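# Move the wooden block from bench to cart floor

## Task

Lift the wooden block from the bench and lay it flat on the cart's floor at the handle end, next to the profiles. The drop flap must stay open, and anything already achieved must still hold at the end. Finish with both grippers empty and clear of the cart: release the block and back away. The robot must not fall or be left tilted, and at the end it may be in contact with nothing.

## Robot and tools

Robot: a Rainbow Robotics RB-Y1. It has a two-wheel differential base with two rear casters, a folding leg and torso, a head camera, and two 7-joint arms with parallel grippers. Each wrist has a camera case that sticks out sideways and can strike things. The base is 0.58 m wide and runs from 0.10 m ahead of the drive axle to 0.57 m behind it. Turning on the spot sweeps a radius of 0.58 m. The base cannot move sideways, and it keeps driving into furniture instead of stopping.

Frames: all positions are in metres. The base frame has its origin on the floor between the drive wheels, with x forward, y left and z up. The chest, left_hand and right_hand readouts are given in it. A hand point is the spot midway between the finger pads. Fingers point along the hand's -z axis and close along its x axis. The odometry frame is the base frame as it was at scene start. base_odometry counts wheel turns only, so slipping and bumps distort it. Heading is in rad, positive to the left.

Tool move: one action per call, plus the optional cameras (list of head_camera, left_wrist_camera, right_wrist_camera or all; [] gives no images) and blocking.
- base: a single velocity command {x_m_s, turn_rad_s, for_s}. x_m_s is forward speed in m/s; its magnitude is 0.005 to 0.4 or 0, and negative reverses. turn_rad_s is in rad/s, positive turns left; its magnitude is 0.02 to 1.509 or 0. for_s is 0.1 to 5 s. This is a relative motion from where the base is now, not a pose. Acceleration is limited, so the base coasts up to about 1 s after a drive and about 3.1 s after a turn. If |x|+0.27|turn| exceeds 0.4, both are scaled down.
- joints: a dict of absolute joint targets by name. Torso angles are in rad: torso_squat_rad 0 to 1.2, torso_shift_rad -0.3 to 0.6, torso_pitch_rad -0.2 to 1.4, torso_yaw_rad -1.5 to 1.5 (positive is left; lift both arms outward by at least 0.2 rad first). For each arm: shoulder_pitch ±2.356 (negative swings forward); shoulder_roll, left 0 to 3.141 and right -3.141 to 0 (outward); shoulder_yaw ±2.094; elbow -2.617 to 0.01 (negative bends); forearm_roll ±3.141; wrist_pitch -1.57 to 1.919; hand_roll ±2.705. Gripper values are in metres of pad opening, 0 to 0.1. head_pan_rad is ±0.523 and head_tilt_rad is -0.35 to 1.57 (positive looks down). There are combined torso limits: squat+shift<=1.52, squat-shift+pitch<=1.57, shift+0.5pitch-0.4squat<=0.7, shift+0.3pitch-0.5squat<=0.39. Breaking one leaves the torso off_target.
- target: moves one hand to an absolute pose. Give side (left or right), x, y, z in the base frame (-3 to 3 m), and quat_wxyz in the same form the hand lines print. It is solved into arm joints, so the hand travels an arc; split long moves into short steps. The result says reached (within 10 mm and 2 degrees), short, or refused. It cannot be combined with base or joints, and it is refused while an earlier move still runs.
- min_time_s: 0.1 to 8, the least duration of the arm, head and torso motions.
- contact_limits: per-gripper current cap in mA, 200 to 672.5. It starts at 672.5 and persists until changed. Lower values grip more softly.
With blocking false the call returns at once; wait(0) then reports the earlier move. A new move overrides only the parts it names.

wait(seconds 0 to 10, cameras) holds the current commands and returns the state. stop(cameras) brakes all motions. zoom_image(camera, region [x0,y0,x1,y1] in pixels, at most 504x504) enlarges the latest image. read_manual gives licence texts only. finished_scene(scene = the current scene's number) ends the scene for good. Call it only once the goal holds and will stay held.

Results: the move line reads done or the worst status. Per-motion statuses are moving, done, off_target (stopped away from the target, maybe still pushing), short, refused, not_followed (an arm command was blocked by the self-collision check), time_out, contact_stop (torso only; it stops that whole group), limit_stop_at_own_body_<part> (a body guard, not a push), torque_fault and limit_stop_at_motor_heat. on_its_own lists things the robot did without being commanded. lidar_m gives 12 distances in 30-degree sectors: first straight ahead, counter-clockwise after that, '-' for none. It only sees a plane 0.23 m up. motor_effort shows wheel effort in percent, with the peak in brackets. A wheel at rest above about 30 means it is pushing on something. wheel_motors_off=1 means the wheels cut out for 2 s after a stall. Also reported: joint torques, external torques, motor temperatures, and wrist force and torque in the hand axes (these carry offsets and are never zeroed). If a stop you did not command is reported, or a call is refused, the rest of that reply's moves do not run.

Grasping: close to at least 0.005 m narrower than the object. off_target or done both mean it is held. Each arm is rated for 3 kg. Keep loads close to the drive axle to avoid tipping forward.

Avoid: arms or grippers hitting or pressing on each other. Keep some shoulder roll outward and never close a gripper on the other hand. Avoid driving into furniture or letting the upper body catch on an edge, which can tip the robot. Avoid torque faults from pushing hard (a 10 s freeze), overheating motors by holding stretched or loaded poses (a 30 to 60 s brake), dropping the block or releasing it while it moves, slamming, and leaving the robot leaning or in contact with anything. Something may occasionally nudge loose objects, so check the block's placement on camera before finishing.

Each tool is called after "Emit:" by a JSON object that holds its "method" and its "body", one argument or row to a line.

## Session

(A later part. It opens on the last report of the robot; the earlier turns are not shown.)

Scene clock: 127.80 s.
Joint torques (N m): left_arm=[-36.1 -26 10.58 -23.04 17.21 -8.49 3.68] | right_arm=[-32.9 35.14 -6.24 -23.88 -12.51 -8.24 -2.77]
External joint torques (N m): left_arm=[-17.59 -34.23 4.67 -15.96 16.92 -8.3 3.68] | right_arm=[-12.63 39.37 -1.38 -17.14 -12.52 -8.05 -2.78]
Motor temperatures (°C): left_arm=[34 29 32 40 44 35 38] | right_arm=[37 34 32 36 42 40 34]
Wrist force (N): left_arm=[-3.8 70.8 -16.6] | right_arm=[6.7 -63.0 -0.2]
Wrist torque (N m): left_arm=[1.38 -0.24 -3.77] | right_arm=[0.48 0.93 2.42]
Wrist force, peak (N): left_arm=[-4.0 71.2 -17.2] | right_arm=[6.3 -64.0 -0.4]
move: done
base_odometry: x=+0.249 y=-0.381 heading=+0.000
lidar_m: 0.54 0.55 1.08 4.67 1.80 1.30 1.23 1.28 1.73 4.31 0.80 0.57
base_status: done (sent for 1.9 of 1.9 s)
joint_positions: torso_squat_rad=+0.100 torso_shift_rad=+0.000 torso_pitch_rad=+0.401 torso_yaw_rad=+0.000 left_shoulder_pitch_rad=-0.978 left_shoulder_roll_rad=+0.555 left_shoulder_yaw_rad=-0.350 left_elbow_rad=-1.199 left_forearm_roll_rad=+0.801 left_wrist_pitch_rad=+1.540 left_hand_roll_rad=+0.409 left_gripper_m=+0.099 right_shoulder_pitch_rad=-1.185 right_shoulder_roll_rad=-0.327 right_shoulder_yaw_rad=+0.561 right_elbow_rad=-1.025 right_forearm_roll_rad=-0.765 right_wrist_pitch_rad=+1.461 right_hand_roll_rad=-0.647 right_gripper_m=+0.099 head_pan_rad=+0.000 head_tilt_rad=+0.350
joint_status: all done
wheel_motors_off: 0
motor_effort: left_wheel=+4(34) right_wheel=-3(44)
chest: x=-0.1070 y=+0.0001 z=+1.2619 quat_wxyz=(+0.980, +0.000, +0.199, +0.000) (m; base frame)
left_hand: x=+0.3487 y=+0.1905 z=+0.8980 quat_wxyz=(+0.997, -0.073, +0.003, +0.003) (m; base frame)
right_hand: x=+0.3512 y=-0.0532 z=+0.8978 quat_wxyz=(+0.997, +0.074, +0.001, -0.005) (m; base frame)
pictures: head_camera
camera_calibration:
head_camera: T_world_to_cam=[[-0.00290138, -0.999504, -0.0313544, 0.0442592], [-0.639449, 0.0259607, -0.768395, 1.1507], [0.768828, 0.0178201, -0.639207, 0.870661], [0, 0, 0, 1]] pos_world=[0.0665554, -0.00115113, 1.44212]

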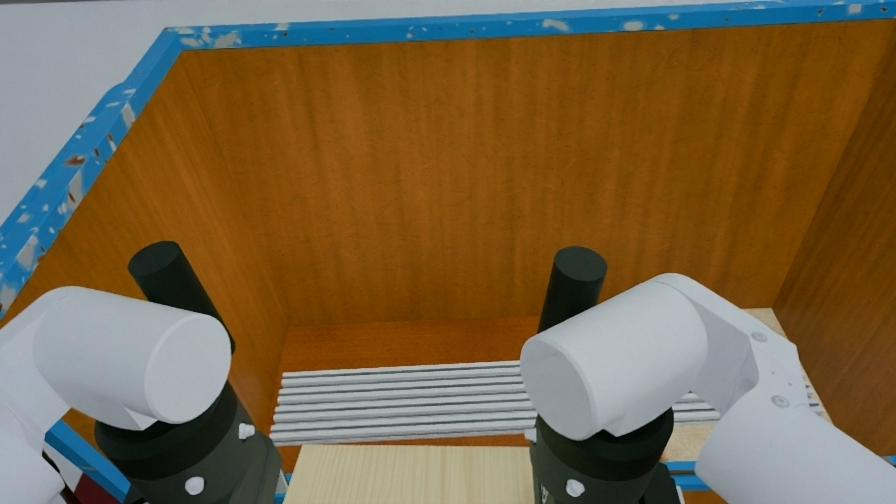

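Emit:
{"method": "move", "body": {
  "joints": {"head_tilt_rad":0.75},
  "cameras": ["head_camera"]
}}

Emit:
{"method": "move", "body": {
  "joints": {"head_tilt_rad":0.7,"head_pan_rad":-0.5},
  "cameras": ["head_camera"]
}}

Emit:
{"method": "move", "body": {
  "joints": {"head_tilt_rad":0.7,"head_pan_rad":0.5},
  "cameras": ["head_camera"]
}}

Scene clock: 132.30 s.
Joint torques (N m): left_arm=[-36.41 -25.85 10.38 -22.91 17.03 -8.44 3.63] | right_arm=[-32.89 34.88 -6.08 -23.7 -12.39 -8.18 -2.69]
External joint torques (N m): left_arm=[-17.9 -34.08 4.46 -15.84 16.74 -8.25 3.63] | right_arm=[-12.62 39.12 -1.22 -16.96 -12.39 -7.99 -2.69]
Motor temperatures (°C): left_arm=[34 29 32 40 44 35 38] | right_arm=[37 34 32 36 42 40 34]
Wrist force (N): left_arm=[-3.8 70.4 -16.5] | right_arm=[6.8 -63.1 -0.6]
Wrist torque (N m): left_arm=[1.47 -0.26 -3.77] | right_arm=[0.51 0.93 2.44]
Wrist force, peak (N): left_arm=[-4.0 71.2 -16.9] | right_arm=[6.9 -63.8 -0.2]
move: done
base_odometry: x=+0.249 y=-0.381 heading=+0.000
lidar_m: 0.53 0.55 1.09 4.67 1.81 1.29 1.21 1.28 1.71 4.32 0.81 0.56
base_status: not commanded
joint_positions: torso_squat_rad=+0.100 torso_shift_rad=+0.000 torso_pitch_rad=+0.401 torso_yaw_rad=+0.000 left_shoulder_pitch_rad=-0.978 left_shoulder_roll_rad=+0.555 left_shoulder_yaw_rad=-0.350 left_elbow_rad=-1.199 left_forearm_roll_rad=+0.801 left_wrist_pitch_rad=+1.540 left_hand_roll_rad=+0.409 left_gripper_m=+0.099 right_shoulder_pitch_rad=-1.185 right_shoulder_roll_rad=-0.327 right_shoulder_yaw_rad=+0.561 right_elbow_rad=-1.025 right_forearm_roll_rad=-0.765 right_wrist_pitch_rad=+1.461 right_hand_roll_rad=-0.647 right_gripper_m=+0.099 head_pan_rad=+0.000 head_tilt_rad=+0.750
joint_status: all done
wheel_motors_off: 0
motor_effort: left_wheel=+4(5) right_wheel=-3(6)
chest: x=-0.1070 y=+0.0001 z=+1.2619 quat_wxyz=(+0.980, +0.000, +0.199, +0.000) (m; base frame)
left_hand: x=+0.3486 y=+0.1905 z=+0.8980 quat_wxyz=(+0.997, -0.073, +0.003, +0.003) (m; base frame)
right_hand: x=+0.3512 y=-0.0532 z=+0.8978 quat_wxyz=(+0.997, +0.074, +0.001, -0.005) (m; base frame)
pictures: head_camera
camera_calibration:
head_camera: T_world_to_cam=[[-0.014928, -0.999506, -0.0276616, 0.0388507], [-0.888153, 0.0259627, -0.458815, 0.703415], [0.459306, 0.0177186, -0.888101, 1.22582], [0, 0, 0, 1]] pos_world=[0.0622923, -0.00115086, 1.41247]

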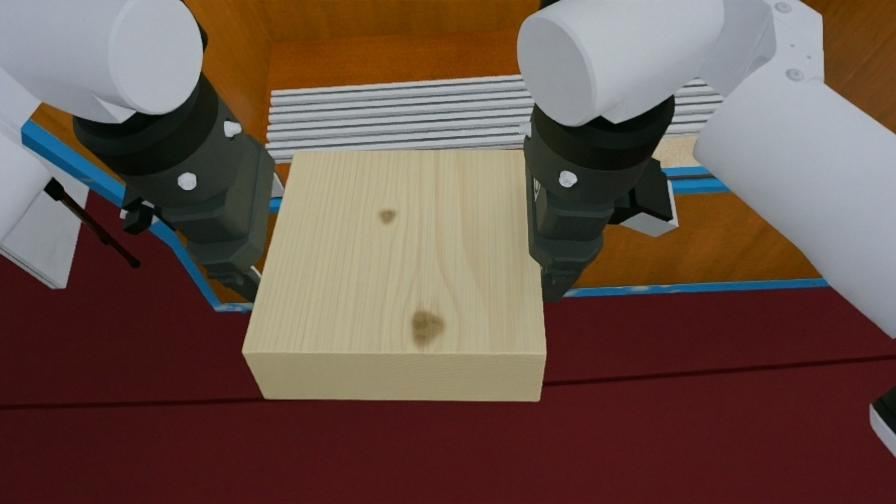

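Scene clock: 133.30 s.
Joint torques (N m): left_arm=[-36.15 -25.89 10.21 -22.99 17.04 -8.49 3.5] | right_arm=[-32.9 35.34 -6.44 -23.84 -12.46 -8.16 -2.6]
External joint torques (N m): left_arm=[-17.64 -34.12 4.3 -15.91 16.75 -8.3 3.5] | right_arm=[-12.63 39.58 -1.58 -17.1 -12.47 -7.97 -2.6]
Motor temperatures (°C): left_arm=[34 29 32 40 44 35 38] | right_arm=[37 34 32 36 42 40 34]
Wrist force (N): left_arm=[-3.7 70.4 -17.6] | right_arm=[6.5 -63.2 -1.3]
Wrist torque (N m): left_arm=[1.43 -0.22 -3.77] | right_arm=[0.53 0.94 2.46]
Wrist force, peak (N): left_arm=[-3.9 70.9 -17.2] | right_arm=[6.5 -63.6 -0.3]
move: done
base_odometry: x=+0.249 y=-0.381 heading=+0.000
lidar_m: 0.53 0.56 1.08 4.67 1.80 1.27 1.22 1.28 1.71 4.32 0.80 0.57
base_status: not commanded
joint_positions: torso_squat_rad=+0.100 torso_shift_rad=+0.000 torso_pitch_rad=+0.401 torso_yaw_rad=+0.000 left_shoulder_pitch_rad=-0.978 left_shoulder_roll_rad=+0.555 left_shoulder_yaw_rad=-0.350 left_elbow_rad=-1.199 left_forearm_roll_rad=+0.801 left_wrist_pitch_rad=+1.540 left_hand_roll_rad=+0.409 left_gripper_m=+0.099 right_shoulder_pitch_rad=-1.185 right_shoulder_roll_rad=-0.327 right_shoulder_yaw_rad=+0.561 right_elbow_rad=-1.025 right_forearm_roll_rad=-0.765 right_wrist_pitch_rad=+1.461 right_hand_roll_rad=-0.647 right_gripper_m=+0.099 head_pan_rad=-0.500 head_tilt_rad=+0.700
joint_status: all done
wheel_motors_off: 0
motor_effort: left_wheel=+4(5) right_wheel=-3(5)
chest: x=-0.1070 y=+0.0001 z=+1.2619 quat_wxyz=(+0.980, +0.000, +0.199, +0.000) (m; base frame)
left_hand: x=+0.3486 y=+0.1905 z=+0.8980 quat_wxyz=(+0.997, -0.073, +0.003, +0.003) (m; base frame)
right_hand: x=+0.3512 y=-0.0532 z=+0.8978 quat_wxyz=(+0.997, +0.074, +0.001, -0.005) (m; base frame)
pictures: head_camera
camera_calibration:
head_camera: T_world_to_cam=[[-0.454575, -0.876507, 0.15842, -0.232506], [-0.78505, 0.310242, -0.536141, 0.815398], [0.420783, -0.368084, -0.82913, 1.14074], [0, 0, 0, 1]] pos_world=[0.0544304, -0.0368737, 1.41983]

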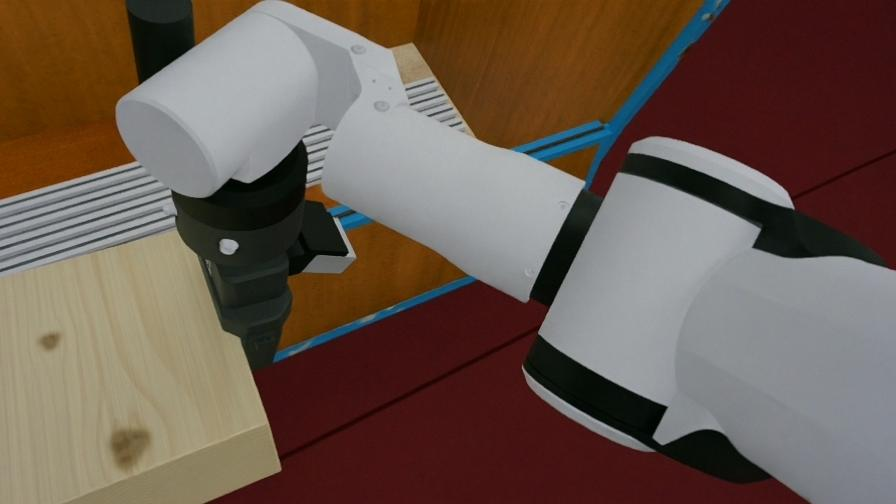

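Scene clock: 134.63 s.
Joint torques (N m): left_arm=[-36.56 -26 10.19 -22.93 17.08 -8.46 3.58] | right_arm=[-33 35.03 -6.4 -23.74 -12.46 -8.21 -2.81]
External joint torques (N m): left_arm=[-18.05 -34.23 4.28 -15.85 16.79 -8.27 3.58] | right_arm=[-12.73 39.26 -1.53 -17 -12.47 -8.02 -2.81]
Motor temperatures (°C): left_arm=[34 29 32 40 45 35 38] | right_arm=[37 34 32 36 42 40 34]
Wrist force (N): left_arm=[-3.3 70.1 -16.8] | right_arm=[6.4 -63.5 -0.5]
Wrist torque (N m): left_arm=[1.48 -0.18 -3.76] | right_arm=[0.52 0.92 2.45]
Wrist force, peak (N): left_arm=[-3.4 71.1 -17.0] | right_arm=[6.3 -63.6 -0.1]
move: done
base_odometry: x=+0.249 y=-0.381 heading=+0.000
lidar_m: 0.54 0.56 1.08 4.67 1.80 1.29 1.22 1.29 1.71 4.33 0.81 0.57
base_status: not commanded
joint_positions: torso_squat_rad=+0.100 torso_shift_rad=+0.000 torso_pitch_rad=+0.401 torso_yaw_rad=+0.000 left_shoulder_pitch_rad=-0.978 left_shoulder_roll_rad=+0.555 left_shoulder_yaw_rad=-0.350 left_elbow_rad=-1.199 left_forearm_roll_rad=+0.801 left_wrist_pitch_rad=+1.540 left_hand_roll_rad=+0.409 left_gripper_m=+0.099 right_shoulder_pitch_rad=-1.185 right_shoulder_roll_rad=-0.327 right_shoulder_yaw_rad=+0.561 right_elbow_rad=-1.025 right_forearm_roll_rad=-0.765 right_wrist_pitch_rad=+1.461 right_hand_roll_rad=-0.647 right_gripper_m=+0.099 head_pan_rad=+0.500 head_tilt_rad=+0.700
joint_status: all done
wheel_motors_off: 0
motor_effort: left_wheel=+4(5) right_wheel=-4(5)
chest: x=-0.1070 y=+0.0001 z=+1.2619 quat_wxyz=(+0.980, +0.000, +0.199, +0.000) (m; base frame)
left_hand: x=+0.3486 y=+0.1905 z=+0.8980 quat_wxyz=(+0.997, -0.073, +0.003, +0.003) (m; base frame)
right_hand: x=+0.3512 y=-0.0532 z=+0.8978 quat_wxyz=(+0.997, +0.074, +0.001, -0.005) (m; base frame)
pictures: head_camera
camera_calibration:
head_camera: T_world_to_cam=[[0.42776, -0.877838, -0.215457, 0.31263], [-0.808075, -0.264587, -0.526316, 0.801217], [0.405013, 0.399242, -0.822539, 1.13102], [0, 0, 0, 1]] pos_world=[0.0556346, 0.0348783, 1.41936]

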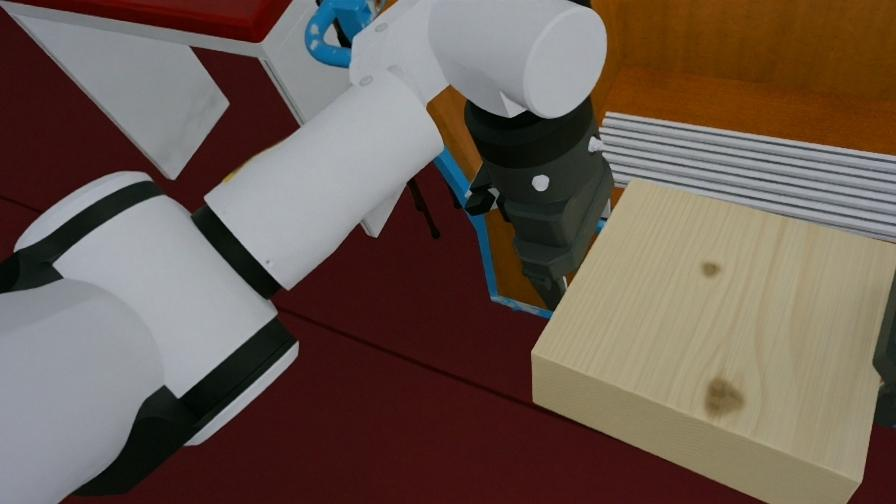

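Emit:
{"method": "move", "body": {
  "base": {"x_m_s":-0.2,"for_s":1.9},
  "joints": {"head_pan_rad":0,"head_tilt_rad":0.6},
  "cameras": []
}}

Emit:
{"method": "move", "body": {
  "base": {"turn_rad_s":0.4,"for_s":3.9333},
  "cameras": []
}}

Emit:
{"method": "move", "body": {
  "base": {"x_m_s":0.32,"for_s":4.8},
  "cameras": []
}}

Emit:
{"method": "move", "body": {
  "base": {"turn_rad_s":-0.4,"for_s":3.9333},
  "cameras": []
}}

Emit:
{"method": "move", "body": {
  "base": {"x_m_s":0.2,"for_s":3.6},
  "joints": {"torso_squat_rad":0.3},
  "cameras": ["head_camera"]
}}

Emit:
{"method": "move", "body": {
  "joints": {"torso_squat_rad":0.6},
  "min_time_s": 3
}}

Scene clock: 164.10 s.
Joint torques (N m): left_arm=[-36.63 -25.96 10.31 -23.02 17.12 -8.39 3.61] | right_arm=[-33.22 35.16 -6.11 -23.67 -12.46 -8.4 -2.75]
External joint torques (N m): left_arm=[-18.12 -34.19 4.39 -15.95 16.83 -8.2 3.61] | right_arm=[-12.95 39.4 -1.25 -16.92 -12.47 -8.21 -2.75]
Motor temperatures (°C): left_arm=[34 29 32 40 46 35 38] | right_arm=[37 34 32 37 43 40 34]
Wrist force (N): left_arm=[-2.9 69.9 -16.6] | right_arm=[6.6 -63.0 -0.3]
Wrist torque (N m): left_arm=[1.50 -0.21 -3.77] | right_arm=[0.51 0.93 2.45]
Wrist force, peak (N): left_arm=[-2.9 71.5 -17.8] | right_arm=[7.0 -63.9 0.0]
move: done
base_odometry: x=-0.132 y=-0.381 heading=+0.001
lidar_m: 0.91 0.96 1.98 3.79 1.25 0.88 0.85 0.89 1.20 3.03 2.50 0.97
base_status: done (sent for 1.9 of 1.9 s)
joint_positions: torso_squat_rad=+0.100 torso_shift_rad=+0.000 torso_pitch_rad=+0.401 torso_yaw_rad=+0.000 left_shoulder_pitch_rad=-0.978 left_shoulder_roll_rad=+0.555 left_shoulder_yaw_rad=-0.350 left_elbow_rad=-1.199 left_forearm_roll_rad=+0.801 left_wrist_pitch_rad=+1.540 left_hand_roll_rad=+0.409 left_gripper_m=+0.099 right_shoulder_pitch_rad=-1.185 right_shoulder_roll_rad=-0.327 right_shoulder_yaw_rad=+0.561 right_elbow_rad=-1.025 right_forearm_roll_rad=-0.765 right_wrist_pitch_rad=+1.461 right_hand_roll_rad=-0.647 right_gripper_m=+0.099 head_pan_rad=+0.000 head_tilt_rad=+0.600
joint_status: all done
wheel_motors_off: 0
motor_effort: left_wheel=+12(37) right_wheel=-12(26)
chest: x=-0.1071 y=+0.0001 z=+1.2619 quat_wxyz=(+0.980, +0.000, +0.199, +0.000) (m; base frame)
left_hand: x=+0.3486 y=+0.1905 z=+0.8980 quat_wxyz=(+0.997, -0.073, +0.003, +0.003) (m; base frame)
right_hand: x=+0.3512 y=-0.0532 z=+0.8979 quat_wxyz=(+0.997, +0.073, +0.001, -0.005) (m; base frame)
pictures: none
No camera images: "cameras" was empty.

Scene clock: 169.17 s.
Joint torques (N m): left_arm=[-36.72 -25.77 10.57 -22.99 17.04 -8.54 3.62] | right_arm=[-33.14 35.03 -5.92 -23.64 -12.5 -8.36 -2.58]
External joint torques (N m): left_arm=[-18.21 -34 4.66 -15.91 16.75 -8.34 3.62] | right_arm=[-12.86 39.26 -1.05 -16.9 -12.51 -8.17 -2.58]
Motor temperatures (°C): left_arm=[35 29 32 41 46 35 38] | right_arm=[37 34 32 37 43 40 34]
Wrist force (N): left_arm=[-3.2 70.4 -16.9] | right_arm=[5.9 -63.1 -0.4]
Wrist torque (N m): left_arm=[1.45 -0.21 -3.74] | right_arm=[0.51 0.85 2.47]
Wrist force, peak (N): left_arm=[-2.9 71.2 -16.7] | right_arm=[6.1 -64.0 -0.1]
move: done
base_odometry: x=-0.132 y=-0.381 heading=+1.574
lidar_m: 3.61 1.23 0.89 0.83 0.88 1.19 3.12 2.49 1.02 0.95 0.94 1.99
base_status: done (sent for 3.93 of 3.93 s)
joint_positions: torso_squat_rad=+0.100 torso_shift_rad=+0.000 torso_pitch_rad=+0.401 torso_yaw_rad=+0.000 left_shoulder_pitch_rad=-0.978 left_shoulder_roll_rad=+0.555 left_shoulder_yaw_rad=-0.350 left_elbow_rad=-1.199 left_forearm_roll_rad=+0.801 left_wrist_pitch_rad=+1.540 left_hand_roll_rad=+0.409 left_gripper_m=+0.099 right_shoulder_pitch_rad=-1.185 right_shoulder_roll_rad=-0.327 right_shoulder_yaw_rad=+0.561 right_elbow_rad=-1.025 right_forearm_roll_rad=-0.765 right_wrist_pitch_rad=+1.461 right_hand_roll_rad=-0.647 right_gripper_m=+0.099 head_pan_rad=+0.000 head_tilt_rad=+0.600
joint_status: not commanded
wheel_motors_off: 0
motor_effort: left_wheel=+1(46) right_wheel=+17(45)
chest: x=-0.1071 y=+0.0001 z=+1.2619 quat_wxyz=(+0.980, +0.000, +0.199, +0.000) (m; base frame)
left_hand: x=+0.3486 y=+0.1905 z=+0.8980 quat_wxyz=(+0.997, -0.073, +0.003, +0.003) (m; base frame)
right_hand: x=+0.3512 y=-0.0532 z=+0.8979 quat_wxyz=(+0.997, +0.073, +0.001, -0.005) (m; base frame)
pictures: none
No camera images: "cameras" was empty.

Scene clock: 175.10 s.
Joint torques (N m): left_arm=[-36.5 -26.05 10.4 -23.18 17.1 -8.53 3.64] | right_arm=[-32.93 35.12 -6.47 -23.7 -12.46 -8.05 -2.73]
External joint torques (N m): left_arm=[-17.99 -34.28 4.48 -16.11 16.8 -8.34 3.64] | right_arm=[-12.66 39.36 -1.61 -16.96 -12.47 -7.86 -2.73]
Motor temperatures (°C): left_arm=[35 30 32 41 46 35 38] | right_arm=[37 34 32 37 43 40 34]
Wrist force (N): left_arm=[-3.5 70.9 -16.3] | right_arm=[6.6 -63.0 -0.3]
Wrist torque (N m): left_arm=[1.39 -0.21 -3.76] | right_arm=[0.51 0.94 2.43]
Wrist force, peak (N): left_arm=[-3.6 71.3 -17.1] | right_arm=[5.8 -64.0 0.0]
move: done
base_odometry: x=-0.137 y=+1.155 heading=+1.575
lidar_m: 3.71 1.28 0.91 0.87 0.90 1.22 3.21 1.44 1.24 1.09 1.72 2.32
base_status: done (sent for 4.8 of 4.8 s)
joint_positions: torso_squat_rad=+0.100 torso_shift_rad=+0.000 torso_pitch_rad=+0.401 torso_yaw_rad=+0.000 left_shoulder_pitch_rad=-0.978 left_shoulder_roll_rad=+0.555 left_shoulder_yaw_rad=-0.350 left_elbow_rad=-1.199 left_forearm_roll_rad=+0.801 left_wrist_pitch_rad=+1.540 left_hand_roll_rad=+0.409 left_gripper_m=+0.099 right_shoulder_pitch_rad=-1.185 right_shoulder_roll_rad=-0.327 right_shoulder_yaw_rad=+0.561 right_elbow_rad=-1.025 right_forearm_roll_rad=-0.765 right_wrist_pitch_rad=+1.461 right_hand_roll_rad=-0.647 right_gripper_m=+0.099 head_pan_rad=+0.000 head_tilt_rad=+0.600
joint_status: not commanded
wheel_motors_off: 0
motor_effort: left_wheel=+12(37) right_wheel=-12(46)
chest: x=-0.1071 y=+0.0001 z=+1.2619 quat_wxyz=(+0.980, +0.000, +0.199, +0.000) (m; base frame)
left_hand: x=+0.3486 y=+0.1905 z=+0.8980 quat_wxyz=(+0.997, -0.073, +0.003, +0.003) (m; base frame)
right_hand: x=+0.3512 y=-0.0532 z=+0.8978 quat_wxyz=(+0.997, +0.074, +0.001, -0.005) (m; base frame)
pictures: none
No camera images: "cameras" was empty.

Scene clock: 180.20 s.
Joint torques (N m): left_arm=[-36.69 -25.99 10.84 -23.01 17.08 -8.43 3.51] | right_arm=[-32.76 35.2 -6.13 -23.58 -12.57 -8.11 -2.59]
External joint torques (N m): left_arm=[-18.18 -34.22 4.93 -15.94 16.79 -8.24 3.51] | right_arm=[-12.48 39.44 -1.26 -16.84 -12.57 -7.92 -2.59]
Motor temperatures (°C): left_arm=[35 30 32 41 46 35 38] | right_arm=[37 35 32 37 43 40 34]
Wrist force (N): left_arm=[-3.5 70.4 -16.7] | right_arm=[6.6 -63.4 -0.3]
Wrist torque (N m): left_arm=[1.43 -0.28 -3.75] | right_arm=[0.54 0.94 2.46]
Wrist force, peak (N): left_arm=[-3.7 71.3 -16.9] | right_arm=[6.7 -63.9 -0.2]
move: done
base_odometry: x=-0.137 y=+1.155 heading=+0.002
lidar_m: 1.08 1.71 2.28 3.93 1.29 0.92 0.87 0.90 1.22 3.10 1.40 1.23
base_status: done (sent for 3.93 of 3.93 s)
joint_positions: torso_squat_rad=+0.100 torso_shift_rad=+0.000 torso_pitch_rad=+0.401 torso_yaw_rad=+0.000 left_shoulder_pitch_rad=-0.978 left_shoulder_roll_rad=+0.555 left_shoulder_yaw_rad=-0.350 left_elbow_rad=-1.199 left_forearm_roll_rad=+0.801 left_wrist_pitch_rad=+1.540 left_hand_roll_rad=+0.409 left_gripper_m=+0.099 right_shoulder_pitch_rad=-1.185 right_shoulder_roll_rad=-0.327 right_shoulder_yaw_rad=+0.561 right_elbow_rad=-1.025 right_forearm_roll_rad=-0.765 right_wrist_pitch_rad=+1.461 right_hand_roll_rad=-0.647 right_gripper_m=+0.099 head_pan_rad=+0.000 head_tilt_rad=+0.600
joint_status: not commanded
wheel_motors_off: 0
motor_effort: left_wheel=+19(35) right_wheel=-3(41)
chest: x=-0.1071 y=+0.0001 z=+1.2619 quat_wxyz=(+0.980, +0.000, +0.199, +0.000) (m; base frame)
left_hand: x=+0.3486 y=+0.1906 z=+0.8980 quat_wxyz=(+0.997, -0.073, +0.003, +0.003) (m; base frame)
right_hand: x=+0.3512 y=-0.0532 z=+0.8978 quat_wxyz=(+0.997, +0.074, +0.001, -0.005) (m; base frame)
pictures: none
No camera images: "cameras" was empty.

Scene clock: 184.70 s.
Joint torques (N m): left_arm=[-36.26 -25.89 10.34 -23 17.14 -8.41 3.64] | right_arm=[-32.91 34.72 -6.15 -23.67 -12.35 -8.13 -2.66]
External joint torques (N m): left_arm=[-17.75 -34.12 4.43 -15.92 16.85 -8.21 3.64] | right_arm=[-12.64 38.95 -1.29 -16.92 -12.36 -7.94 -2.66]
Motor temperatures (°C): left_arm=[35 30 32 41 46 35 38] | right_arm=[37 35 32 37 43 40 34]
Wrist force (N): left_arm=[-3.1 71.0 -16.9] | right_arm=[6.5 -63.0 -0.8]
Wrist torque (N m): left_arm=[1.42 -0.24 -3.74] | right_arm=[0.51 0.90 2.44]
Wrist force, peak (N): left_arm=[-3.3 71.4 -17.4] | right_arm=[7.4 -63.6 -0.6]
move: done
base_odometry: x=+0.583 y=+1.157 heading=+0.002
lidar_m: 0.60 0.37 1.31 3.42 2.36 1.68 1.59 1.67 2.23 1.05 0.67 0.78
base_status: done (sent for 3.6 of 3.6 s)
joint_positions: torso_squat_rad=+0.300 torso_shift_rad=+0.000 torso_pitch_rad=+0.401 torso_yaw_rad=+0.000 left_shoulder_pitch_rad=-0.978 left_shoulder_roll_rad=+0.555 left_shoulder_yaw_rad=-0.350 left_elbow_rad=-1.199 left_forearm_roll_rad=+0.801 left_wrist_pitch_rad=+1.540 left_hand_roll_rad=+0.409 left_gripper_m=+0.099 right_shoulder_pitch_rad=-1.185 right_shoulder_roll_rad=-0.327 right_shoulder_yaw_rad=+0.561 right_elbow_rad=-1.025 right_forearm_roll_rad=-0.765 right_wrist_pitch_rad=+1.461 right_hand_roll_rad=-0.647 right_gripper_m=+0.099 head_pan_rad=+0.000 head_tilt_rad=+0.600
joint_status: all done
wheel_motors_off: 0
motor_effort: left_wheel=-3(47) right_wheel=+3(35)
chest: x=-0.1071 y=+0.0001 z=+1.2342 quat_wxyz=(+0.980, +0.000, +0.199, +0.000) (m; base frame)
left_hand: x=+0.3486 y=+0.1905 z=+0.8703 quat_wxyz=(+0.997, -0.073, +0.003, +0.003) (m; base frame)
right_hand: x=+0.3512 y=-0.0532 z=+0.8701 quat_wxyz=(+0.997, +0.074, +0.001, -0.005) (m; base frame)
pictures: head_camera
camera_calibration:
head_camera: T_world_to_cam=[[-0.0105684, -0.999504, -0.029661, 0.0409331], [-0.809669, 0.0259604, -0.586313, 0.871076], [0.586792, 0.0178192, -0.809542, 1.09155], [0, 0, 0, 1]] pos_world=[0.0652056, -0.00115112, 1.39559]

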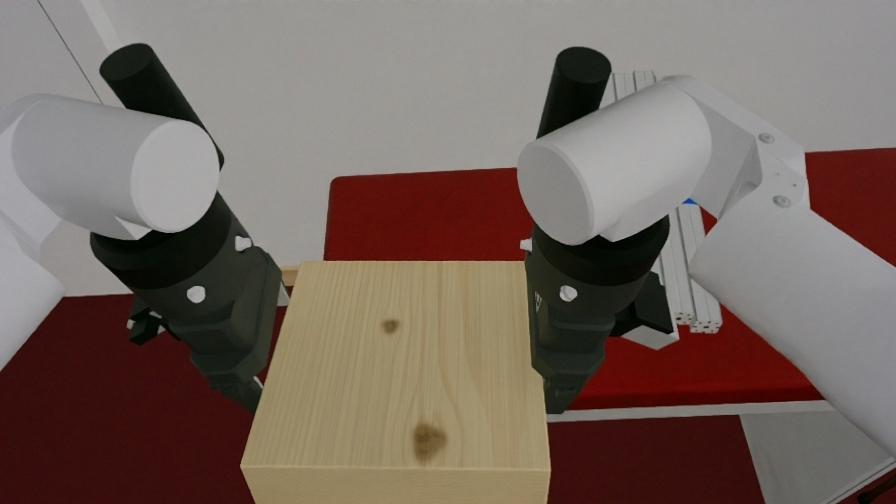

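Scene clock: 188.00 s.
Joint torques (N m): left_arm=[-33.98 -27.66 9.36 -22.89 17.6 -7.71 3.63] | right_arm=[-32.49 34.97 -6.02 -22.17 -10.78 -10.92 -3.5]
External joint torques (N m): left_arm=[-15.44 -35.9 3.44 -15.82 17.31 -7.52 3.63] | right_arm=[-12.2 39.2 -1.15 -15.43 -10.79 -10.73 -3.5]
Motor temperatures (°C): left_arm=[35 30 32 41 46 35 38] | right_arm=[37 35 32 37 43 40 34]
Wrist force (N): left_arm=[0.1 71.7 -7.7] | right_arm=[-7.3 -65.2 14.1]
Wrist torque (N m): left_arm=[1.36 -0.39 -3.19] | right_arm=[0.93 1.04 3.80]
Wrist force, peak (N): left_arm=[-2.4 72.0 -13.6] | right_arm=[-7.2 -65.6 14.6]
move: done
base_odometry: x=+0.583 y=+1.157 heading=+0.002
lidar_m: 0.60 0.37 1.32 3.40 2.37 1.68 1.59 1.66 2.22 1.06 0.67 0.80
base_status: not commanded
joint_positions: torso_squat_rad=+0.600 torso_shift_rad=+0.000 torso_pitch_rad=+0.400 torso_yaw_rad=+0.000 left_shoulder_pitch_rad=-0.979 left_shoulder_roll_rad=+0.556 left_shoulder_yaw_rad=-0.350 left_elbow_rad=-1.199 left_forearm_roll_rad=+0.801 left_wrist_pitch_rad=+1.540 left_hand_roll_rad=+0.409 left_gripper_m=+0.099 right_shoulder_pitch_rad=-1.185 right_shoulder_roll_rad=-0.327 right_shoulder_yaw_rad=+0.561 right_elbow_rad=-1.025 right_forearm_roll_rad=-0.766 right_wrist_pitch_rad=+1.462 right_hand_roll_rad=-0.647 right_gripper_m=+0.099 head_pan_rad=+0.000 head_tilt_rad=+0.600
joint_status: all done
wheel_motors_off: 0
motor_effort: left_wheel=-2(4) right_wheel=+5(7)
chest: x=-0.1077 y=+0.0001 z=+1.1433 quat_wxyz=(+0.980, +0.000, +0.199, +0.000) (m; base frame)
left_hand: x=+0.3489 y=+0.1906 z=+0.7802 quat_wxyz=(+0.997, -0.073, +0.002, +0.003) (m; base frame)
right_hand: x=+0.3508 y=-0.0531 z=+0.7798 quat_wxyz=(+0.997, +0.074, +0.001, -0.004) (m; base frame)
pictures: head_camera, left_wrist_camera, right_wrist_camera
camera_calibration:
head_camera: T_world_to_cam=[[-0.0105347, -0.999504, -0.0296754, 0.038252], [-0.809, 0.0259619, -0.587235, 0.818488], [0.587714, 0.0178211, -0.808872, 1.01759], [0, 0, 0, 1]] pos_world=[0.0645053, -0.00115112, 1.30488]
left_wrist_camera: T_world_to_cam=[[0.999367, 0.0316138, -0.0163244, -0.342498], [0.0351948, -0.811053, 0.583913, -0.284213], [0.00521974, -0.584118, -0.811652, 0.815342], [0, 0, 0, 1]] pos_world=[0.348028, 0.256571, 0.822139]
right_wrist_camera: T_world_to_cam=[[-0.999459, -0.0166575, -0.0283624, 0.370594], [-0.0307771, 0.777823, 0.627729, -0.410375], [0.0116045, 0.628263, -0.777915, 0.70806], [0, 0, 0, 1]] pos_world=[0.349547, -0.119475, 0.818926]

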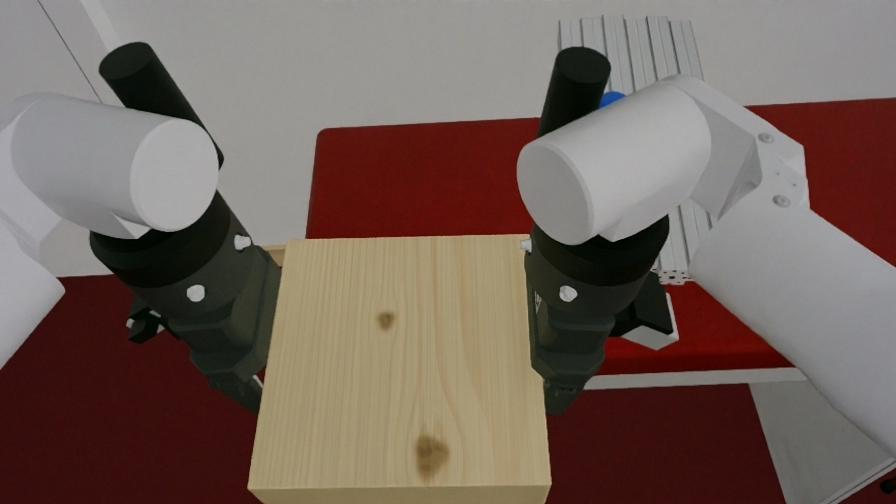

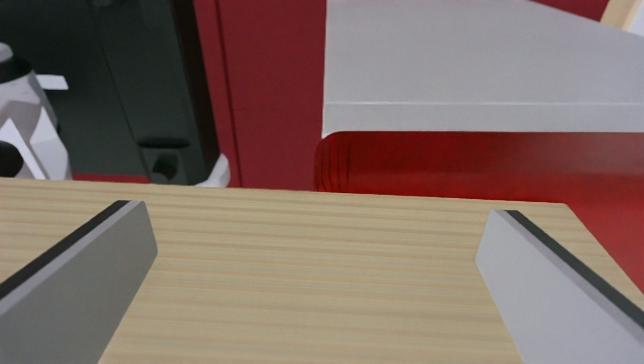

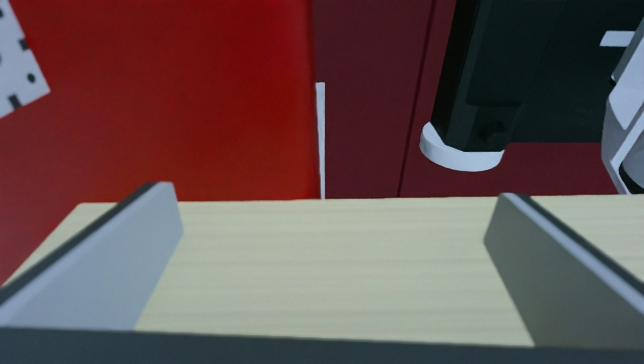

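Emit:
{"method": "move", "body": {
  "joints": {"torso_squat_rad":0.607},
  "min_time_s": 1,
  "cameras": []
}}

Emit:
{"method": "move", "body": {
  "target": {"side":"left","x":0.35,"y":0.225,"z":0.781,"quat_wxyz":[0.9968,-0.08,0,0]},
  "cameras": []
}}

Emit:
{"method": "move", "body": {
  "target": {"side":"right","x":0.35,"y":-0.095,"z":0.781,"quat_wxyz":[0.9968,0.08,0,0]},
  "cameras": ["head_camera"]
}}

Emit:
{"method": "move", "body": {
  "base": {"x_m_s":-0.25,"for_s":1.6},
  "cameras": []
}}

Emit:
{"method": "move", "body": {
  "joints": {"torso_squat_rad":0.25,"torso_pitch_rad":0.8,"head_tilt_rad":0.4},
  "cameras": []
}}

Emit:
{"method": "move", "body": {
  "target": {"side":"left","x":0.5,"y":0.225,"z":0.78,"quat_wxyz":[0.9968,-0.08,0,0]},
  "cameras": []
}}

Emit:
{"method": "move", "body": {
  "target": {"side":"right","x":0.5,"y":-0.1,"z":0.78,"quat_wxyz":[0.9968,0.08,0,0]}
}}

Scene clock: 192.40 s.
Joint torques (N m): left_arm=[-32.64 -28.48 8.28 -22.31 17.55 -7.63 3.4] | right_arm=[-32.83 34.63 -6.11 -21.79 -10.16 -11.82 -3.6]
External joint torques (N m): left_arm=[-14.09 -36.74 2.36 -15.23 17.26 -7.43 3.4] | right_arm=[-12.53 38.87 -1.24 -15.05 -10.17 -11.63 -3.6]
Motor temperatures (°C): left_arm=[35 30 32 41 47 35 38] | right_arm=[37 35 32 37 43 41 34]
Wrist force (N): left_arm=[-0.9 71.9 -4.1] | right_arm=[-11.0 -66.3 18.7]
Wrist torque (N m): left_arm=[1.34 -0.32 -2.94] | right_arm=[1.05 1.26 3.90]
Wrist force, peak (N): left_arm=[-0.4 72.6 -8.3] | right_arm=[-11.2 -66.8 18.2]
move: done
base_odometry: x=+0.583 y=+1.157 heading=+0.002
lidar_m: 0.59 0.37 1.31 3.40 2.36 1.66 1.58 1.65 2.22 1.05 0.67 0.79
base_status: not commanded
joint_positions: torso_squat_rad=+0.607 torso_shift_rad=+0.000 torso_pitch_rad=+0.399 torso_yaw_rad=+0.000 left_shoulder_pitch_rad=-0.979 left_shoulder_roll_rad=+0.556 left_shoulder_yaw_rad=-0.350 left_elbow_rad=-1.199 left_forearm_roll_rad=+0.801 left_wrist_pitch_rad=+1.540 left_hand_roll_rad=+0.409 left_gripper_m=+0.099 right_shoulder_pitch_rad=-1.185 right_shoulder_roll_rad=-0.327 right_shoulder_yaw_rad=+0.561 right_elbow_rad=-1.025 right_forearm_roll_rad=-0.766 right_wrist_pitch_rad=+1.462 right_hand_roll_rad=-0.647 right_gripper_m=+0.099 head_pan_rad=+0.000 head_tilt_rad=+0.600
joint_status: all done
wheel_motors_off: 0
motor_effort: left_wheel=-2(3) right_wheel=+4(6)
chest: x=-0.1079 y=+0.0001 z=+1.1405 quat_wxyz=(+0.980, +0.000, +0.198, +0.000) (m; base frame)
left_hand: x=+0.3490 y=+0.1907 z=+0.7779 quat_wxyz=(+0.997, -0.073, +0.001, +0.003) (m; base frame)
right_hand: x=+0.3507 y=-0.0530 z=+0.7773 quat_wxyz=(+0.997, +0.074, +0.001, -0.004) (m; base frame)
pictures: none
No camera images: "cameras" was empty.

Scene clock: 193.07 s.
Joint torques (N m): left_arm=[-17.73 6.23 7.36 -7.28 0.65 -0.79 0.32] | right_arm=[-24.14 4.08 -6.29 -9.96 -1.82 -2.85 -1]
External joint torques (N m): left_arm=[0.41 -3.42 1.2 -0.41 0.35 -0.59 0.32] | right_arm=[-3.85 8.15 -1.43 -3.17 -1.83 -2.65 -1]
Motor temperatures (°C): left_arm=[35 30 32 41 46 35 38] | right_arm=[37 34 32 37 43 40 34]
Wrist force (N): left_arm=[0.9 1.5 -7.8] | right_arm=[-5.9 -9.3 2.2]
Wrist torque (N m): left_arm=[-0.27 0.17 0.08] | right_arm=[-0.32 -0.18 0.48]
Wrist force, peak (N): left_arm=[-1.0 72.4 -3.8] | right_arm=[-11.4 -66.4 18.1]
move: done
base_odometry: x=+0.583 y=+1.157 heading=+0.002
lidar_m: 0.62 0.36 1.31 3.39 2.36 1.68 1.58 1.66 2.22 1.07 0.66 0.79
base_status: not commanded
joint_positions: torso_squat_rad=+0.607 torso_shift_rad=+0.000 torso_pitch_rad=+0.400 torso_yaw_rad=+0.000 left_shoulder_pitch_rad=-0.950 left_shoulder_roll_rad=+0.617 left_shoulder_yaw_rad=-0.310 left_elbow_rad=-1.197 left_forearm_roll_rad=+0.843 left_wrist_pitch_rad=+1.535 left_hand_roll_rad=+0.334 left_gripper_m=+0.099 right_shoulder_pitch_rad=-1.187 right_shoulder_roll_rad=-0.319 right_shoulder_yaw_rad=+0.561 right_elbow_rad=-1.028 right_forearm_roll_rad=-0.768 right_wrist_pitch_rad=+1.460 right_hand_roll_rad=-0.647 right_gripper_m=+0.099 head_pan_rad=+0.000 head_tilt_rad=+0.600
joint_status: all done
wheel_motors_off: 0
motor_effort: left_wheel=-6(7) right_wheel=+9(11)
chest: x=-0.1077 y=+0.0001 z=+1.1405 quat_wxyz=(+0.980, +0.000, +0.199, +0.000) (m; base frame)
left_hand: x=+0.3502 y=+0.2244 z=+0.7811 quat_wxyz=(+0.997, -0.077, -0.001, +0.001) (m; base frame)
left_hand_status: reached (checked arc, planned for 0.3 s): 1 mm and 0.3 deg off.
right_hand: x=+0.3499 y=-0.0468 z=+0.7786 quat_wxyz=(+0.997, +0.079, +0.000, -0.001) (m; base frame)
pictures: none
No camera images: "cameras" was empty.

Scene clock: 194.33 s.
Joint torques (N m): left_arm=[-17.09 7.55 7.14 -6.94 0.5 -0.45 0.23] | right_arm=[-20.3 -4.12 -6.18 -7.4 -0.23 -0.24 -0.05]
External joint torques (N m): left_arm=[1.05 -2.07 0.98 -0.05 0.19 -0.25 0.23] | right_arm=[-0.7 1.51 -0.74 -0.77 -0.21 -0.05 -0.05]
Motor temperatures (°C): left_arm=[35 29 32 41 46 35 38] | right_arm=[37 34 32 37 42 40 34]
Wrist force (N): left_arm=[0.4 0.3 -7.2] | right_arm=[0.3 2.3 -4.2]
Wrist torque (N m): left_arm=[-0.16 0.16 0.06] | right_arm=[-0.31 0.15 -0.06]
Wrist force, peak (N): left_arm=[0.5 0.2 -9.0] | right_arm=[-5.7 -9.4 2.7]
move: done
base_odometry: x=+0.583 y=+1.157 heading=+0.002
lidar_m: 0.61 0.37 1.31 3.38 2.34 1.67 1.58 1.66 2.22 1.06 0.67 0.79
base_status: not commanded
joint_positions: torso_squat_rad=+0.607 torso_shift_rad=+0.000 torso_pitch_rad=+0.400 torso_yaw_rad=+0.000 left_shoulder_pitch_rad=-0.951 left_shoulder_roll_rad=+0.617 left_shoulder_yaw_rad=-0.310 left_elbow_rad=-1.197 left_forearm_roll_rad=+0.843 left_wrist_pitch_rad=+1.535 left_hand_roll_rad=+0.334 left_gripper_m=+0.099 right_shoulder_pitch_rad=-1.112 right_shoulder_roll_rad=-0.431 right_shoulder_yaw_rad=+0.523 right_elbow_rad=-1.137 right_forearm_roll_rad=-0.808 right_wrist_pitch_rad=+1.491 right_hand_roll_rad=-0.594 right_gripper_m=+0.099 head_pan_rad=+0.000 head_tilt_rad=+0.600
joint_status: all done
wheel_motors_off: 0
motor_effort: left_wheel=-2(6) right_wheel=+5(9)
chest: x=-0.1075 y=+0.0001 z=+1.1405 quat_wxyz=(+0.980, +0.000, +0.199, +0.000) (m; base frame)
left_hand: x=+0.3503 y=+0.2243 z=+0.7811 quat_wxyz=(+0.997, -0.078, -0.001, +0.001) (m; base frame)
right_hand: x=+0.3501 y=-0.0952 z=+0.7808 quat_wxyz=(+0.997, +0.080, +0.001, +0.000) (m; base frame)
right_hand_status: reached (checked arc, planned for 0.4 s): 0 mm and 0.1 deg off.
pictures: head_camera
camera_calibration:
head_camera: T_world_to_cam=[[-0.0106206, -0.999502, -0.0297303, 0.0381474], [-0.809082, 0.0260611, -0.587118, 0.81678], [0.5876, 0.0178187, -0.808955, 1.01539], [0, 0, 0, 1]] pos_world=[0.0646052, -0.00125082, 1.30208]

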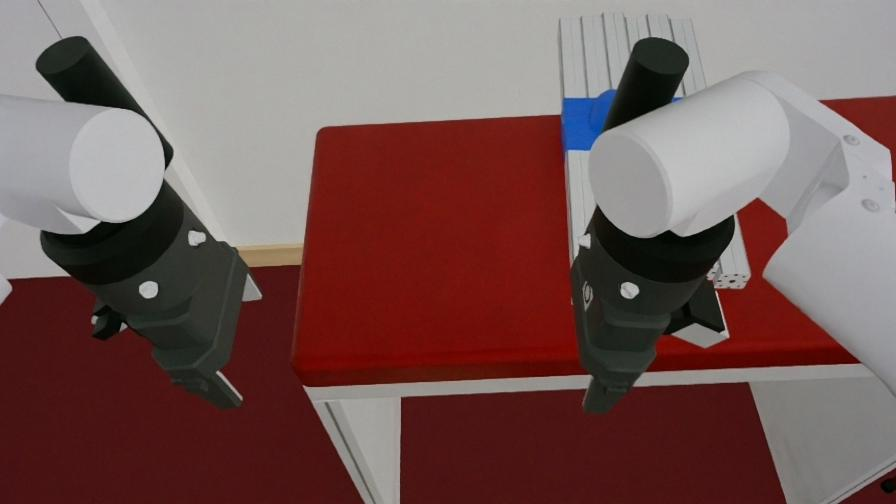

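Scene clock: 196.93 s.
Joint torques (N m): left_arm=[-17.12 7.75 7.53 -6.83 0.39 -0.52 0.13] | right_arm=[-20.39 -4.35 -5.83 -7.59 -0.29 -0.11 -0.07]
External joint torques (N m): left_arm=[1.02 -1.87 1.37 0.06 0.08 -0.32 0.13] | right_arm=[-0.79 1.28 -0.39 -0.95 -0.27 0.09 -0.07]
Motor temperatures (°C): left_arm=[34 29 32 40 45 35 38] | right_arm=[37 34 32 36 42 40 34]
Wrist force (N): left_arm=[0.9 1.5 -7.2] | right_arm=[0.7 2.7 -3.8]
Wrist torque (N m): left_arm=[-0.29 0.21 0.13] | right_arm=[-0.35 0.21 -0.07]
Wrist force, peak (N): left_arm=[0.5 1.0 -8.4] | right_arm=[0.5 2.8 -4.6]
move: done
base_odometry: x=+0.183 y=+1.156 heading=+0.001
lidar_m: 0.75 1.41 1.86 4.45 1.75 1.25 1.20 1.24 1.66 4.19 1.21 0.94
base_status: done (sent for 1.6 of 1.6 s)
joint_positions: torso_squat_rad=+0.607 torso_shift_rad=+0.000 torso_pitch_rad=+0.400 torso_yaw_rad=+0.000 left_shoulder_pitch_rad=-0.951 left_shoulder_roll_rad=+0.617 left_shoulder_yaw_rad=-0.310 left_elbow_rad=-1.197 left_forearm_roll_rad=+0.843 left_wrist_pitch_rad=+1.535 left_hand_roll_rad=+0.334 left_gripper_m=+0.099 right_shoulder_pitch_rad=-1.112 right_shoulder_roll_rad=-0.431 right_shoulder_yaw_rad=+0.523 right_elbow_rad=-1.137 right_forearm_roll_rad=-0.808 right_wrist_pitch_rad=+1.491 right_hand_roll_rad=-0.594 right_gripper_m=+0.099 head_pan_rad=+0.000 head_tilt_rad=+0.600
joint_status: not commanded
wheel_motors_off: 0
motor_effort: left_wheel=-10(25) right_wheel=+10(37)
chest: x=-0.1076 y=+0.0001 z=+1.1405 quat_wxyz=(+0.980, +0.000, +0.199, +0.000) (m; base frame)
left_hand: x=+0.3503 y=+0.2243 z=+0.7811 quat_wxyz=(+0.997, -0.078, -0.001, +0.001) (m; base frame)
right_hand: x=+0.3500 y=-0.0951 z=+0.7809 quat_wxyz=(+0.997, +0.080, +0.000, +0.000) (m; base frame)
pictures: none
No camera images: "cameras" was empty.

Scene clock: 199.10 s.
Joint torques (N m): left_arm=[-9.7 6.32 5.53 -6.09 0.62 0.18 0.29] | right_arm=[-13.22 -2.04 -3.93 -7.23 -0.55 0.55 -0.02]
External joint torques (N m): left_arm=[0.86 -1.79 1.12 0.08 0.08 -0.38 0.27] | right_arm=[-0.58 1.1 -0.55 -0.82 -0.12 0.11 0]
Motor temperatures (°C): left_arm=[34 29 32 40 44 35 38] | right_arm=[37 34 32 36 41 40 34]
Wrist force (N): left_arm=[3.2 0.9 -7.6] | right_arm=[2.9 2.4 -3.7]
Wrist torque (N m): left_arm=[-0.19 0.31 0.05] | right_arm=[-0.29 0.31 -0.03]
Wrist force, peak (N): left_arm=[3.4 0.4 -7.7] | right_arm=[2.5 3.3 -4.0]
move: done
base_odometry: x=+0.183 y=+1.156 heading=+0.001
lidar_m: 0.76 1.41 1.86 4.45 1.77 1.25 1.19 1.25 1.67 4.21 1.22 0.94
base_status: not commanded
joint_positions: torso_squat_rad=+0.250 torso_shift_rad=+0.000 torso_pitch_rad=+0.800 torso_yaw_rad=+0.000 left_shoulder_pitch_rad=-0.951 left_shoulder_roll_rad=+0.617 left_shoulder_yaw_rad=-0.310 left_elbow_rad=-1.197 left_forearm_roll_rad=+0.843 left_wrist_pitch_rad=+1.535 left_hand_roll_rad=+0.334 left_gripper_m=+0.099 right_shoulder_pitch_rad=-1.112 right_shoulder_roll_rad=-0.431 right_shoulder_yaw_rad=+0.523 right_elbow_rad=-1.137 right_forearm_roll_rad=-0.808 right_wrist_pitch_rad=+1.491 right_hand_roll_rad=-0.594 right_gripper_m=+0.099 head_pan_rad=+0.000 head_tilt_rad=+0.400
joint_status: all done
wheel_motors_off: 0
motor_effort: left_wheel=-10(12) right_wheel=+12(12)
chest: x=-0.0060 y=+0.0001 z=+1.1743 quat_wxyz=(+0.921, +0.000, +0.389, +0.000) (m; base frame)
left_hand: x=+0.2757 y=+0.2243 z=+0.6650 quat_wxyz=(+0.977, -0.076, +0.197, +0.016) (m; base frame)
right_hand: x=+0.2753 y=-0.0951 z=+0.6648 quat_wxyz=(+0.977, +0.078, +0.199, -0.016) (m; base frame)
pictures: none
No camera images: "cameras" was empty.

Scene clock: 200.27 s.
Joint torques (N m): left_arm=[-17.22 8.16 6.24 -6.26 0.34 -0.24 -0.09] | right_arm=[-13 -2.35 -4.27 -6.89 -0.62 0.49 -0.05]
External joint torques (N m): left_arm=[1.84 -2.28 1.29 0.81 0.02 -0.07 -0.08] | right_arm=[-0.35 0.8 -0.88 -0.48 -0.18 0.06 -0.04]
Motor temperatures (°C): left_arm=[34 29 32 40 44 34 38] | right_arm=[37 34 32 36 41 40 34]
Wrist force (N): left_arm=[0.8 1.3 -7.7] | right_arm=[3.1 2.9 -3.3]
Wrist torque (N m): left_arm=[-0.23 0.18 0.10] | right_arm=[-0.37 0.32 -0.07]
Wrist force, peak (N): left_arm=[1.9 1.4 -8.7] | right_arm=[3.6 3.0 -4.1]
move: done
base_odometry: x=+0.183 y=+1.156 heading=+0.001
lidar_m: 0.76 1.40 1.86 4.46 1.78 1.24 1.19 1.24 1.67 4.20 1.21 0.95
base_status: not commanded
joint_positions: torso_squat_rad=+0.250 torso_shift_rad=+0.000 torso_pitch_rad=+0.800 torso_yaw_rad=+0.000 left_shoulder_pitch_rad=-1.413 left_shoulder_roll_rad=+0.675 left_shoulder_yaw_rad=-0.233 left_elbow_rad=-0.947 left_forearm_roll_rad=+0.797 left_wrist_pitch_rad=+1.460 left_hand_roll_rad=+0.213 left_gripper_m=+0.099 right_shoulder_pitch_rad=-1.112 right_shoulder_roll_rad=-0.431 right_shoulder_yaw_rad=+0.523 right_elbow_rad=-1.137 right_forearm_roll_rad=-0.808 right_wrist_pitch_rad=+1.491 right_hand_roll_rad=-0.594 right_gripper_m=+0.099 head_pan_rad=+0.000 head_tilt_rad=+0.400
joint_status: all done
wheel_motors_off: 0
motor_effort: left_wheel=-10(11) right_wheel=+10(12)
chest: x=-0.0060 y=+0.0001 z=+1.1743 quat_wxyz=(+0.921, +0.000, +0.389, +0.000) (m; base frame)
left_hand: x=+0.5000 y=+0.2250 z=+0.7804 quat_wxyz=(+0.997, -0.080, -0.001, +0.000) (m; base frame)
left_hand_status: reached (checked arc, planned for 0.8 s): 0 mm and 0.1 deg off.
right_hand: x=+0.2754 y=-0.0950 z=+0.6649 quat_wxyz=(+0.977, +0.078, +0.199, -0.016) (m; base frame)
pictures: none
No camera images: "cameras" was empty.

Scene clock: 201.37 s.
Joint torques (N m): left_arm=[-17.61 8.42 5.43 -6.4 0.35 -0.3 -0.08] | right_arm=[-20.21 -6.47 -4.81 -6.71 -0.3 0.04 -0.03]
External joint torques (N m): left_arm=[1.45 -2.02 0.48 0.67 0.02 -0.14 -0.07] | right_arm=[0.59 -0.15 -0.67 0.11 -0.26 0.21 -0.03]
Motor temperatures (°C): left_arm=[34 29 32 40 44 34 38] | right_arm=[37 34 32 36 41 39 34]
Wrist force (N): left_arm=[0.2 1.5 -8.1] | right_arm=[0.5 2.5 -4.4]
Wrist torque (N m): left_arm=[-0.29 0.14 0.09] | right_arm=[-0.29 0.15 -0.08]
Wrist force, peak (N): left_arm=[0.4 0.3 -8.4] | right_arm=[2.4 2.6 -4.9]
move: done
base_odometry: x=+0.183 y=+1.156 heading=+0.001
lidar_m: 0.75 1.40 1.86 4.46 1.77 1.25 1.19 1.24 1.68 4.21 1.21 0.94
base_status: not commanded
joint_positions: torso_squat_rad=+0.250 torso_shift_rad=+0.000 torso_pitch_rad=+0.800 torso_yaw_rad=+0.000 left_shoulder_pitch_rad=-1.413 left_shoulder_roll_rad=+0.675 left_shoulder_yaw_rad=-0.233 left_elbow_rad=-0.947 left_forearm_roll_rad=+0.797 left_wrist_pitch_rad=+1.460 left_hand_roll_rad=+0.213 left_gripper_m=+0.099 right_shoulder_pitch_rad=-1.555 right_shoulder_roll_rad=-0.488 right_shoulder_yaw_rad=+0.420 right_elbow_rad=-0.890 right_forearm_roll_rad=-0.752 right_wrist_pitch_rad=+1.415 right_hand_roll_rad=-0.454 right_gripper_m=+0.099 head_pan_rad=+0.000 head_tilt_rad=+0.400
joint_status: all done
wheel_motors_off: 0
motor_effort: left_wheel=-10(11) right_wheel=+8(13)
chest: x=-0.0060 y=+0.0001 z=+1.1743 quat_wxyz=(+0.921, +0.000, +0.389, +0.000) (m; base frame)
left_hand: x=+0.4999 y=+0.2250 z=+0.7803 quat_wxyz=(+0.997, -0.080, -0.001, +0.000) (m; base frame)
right_hand: x=+0.4998 y=-0.0999 z=+0.7802 quat_wxyz=(+0.997, +0.080, -0.001, +0.000) (m; base frame)
right_hand_status: reached (checked arc, planned for 0.8 s): 0 mm and 0.1 deg off.
pictures: head_camera, left_wrist_camera, right_wrist_camera
camera_calibration:
head_camera: T_world_to_cam=[[-0.0163157, -0.999502, -0.0270247, 0.0366872], [-0.909624, 0.0260589, -0.414615, 0.728794], [0.415113, 0.0178175, -0.909595, 1.06233], [0, 0, 0, 1]] pos_world=[0.222539, -0.00125083, 1.26945]
left_wrist_camera: T_world_to_cam=[[0.999613, 0.025536, -0.0110615, -0.497388], [0.0271052, -0.803351, 0.594889, -0.267932], [0.00630476, -0.594958, -0.803732, 0.830331], [0, 0, 0, 1]] pos_world=[0.499223, 0.29147, 0.821251]
right_wrist_camera: T_world_to_cam=[[-0.999174, -0.0241661, -0.0326678, 0.521262], [-0.0394539, 0.76936, 0.637596, -0.373829], [0.00972505, 0.638359, -0.769678, 0.731642], [0, 0, 0, 1]] pos_world=[0.498967, -0.166844, 0.818509]

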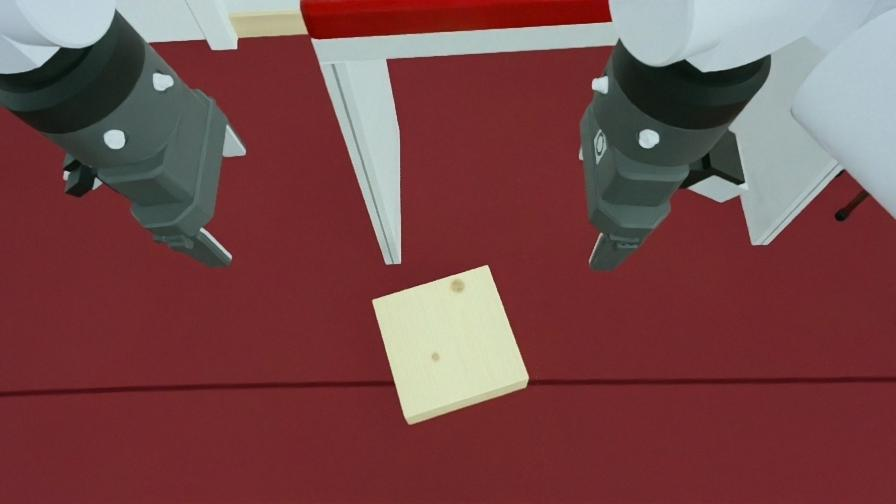

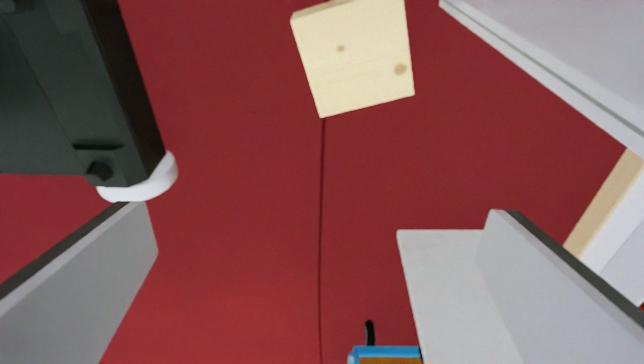

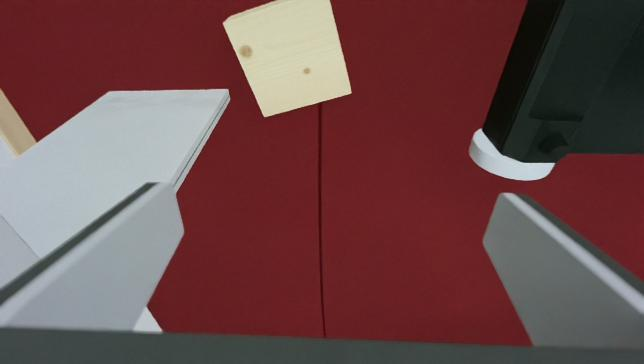

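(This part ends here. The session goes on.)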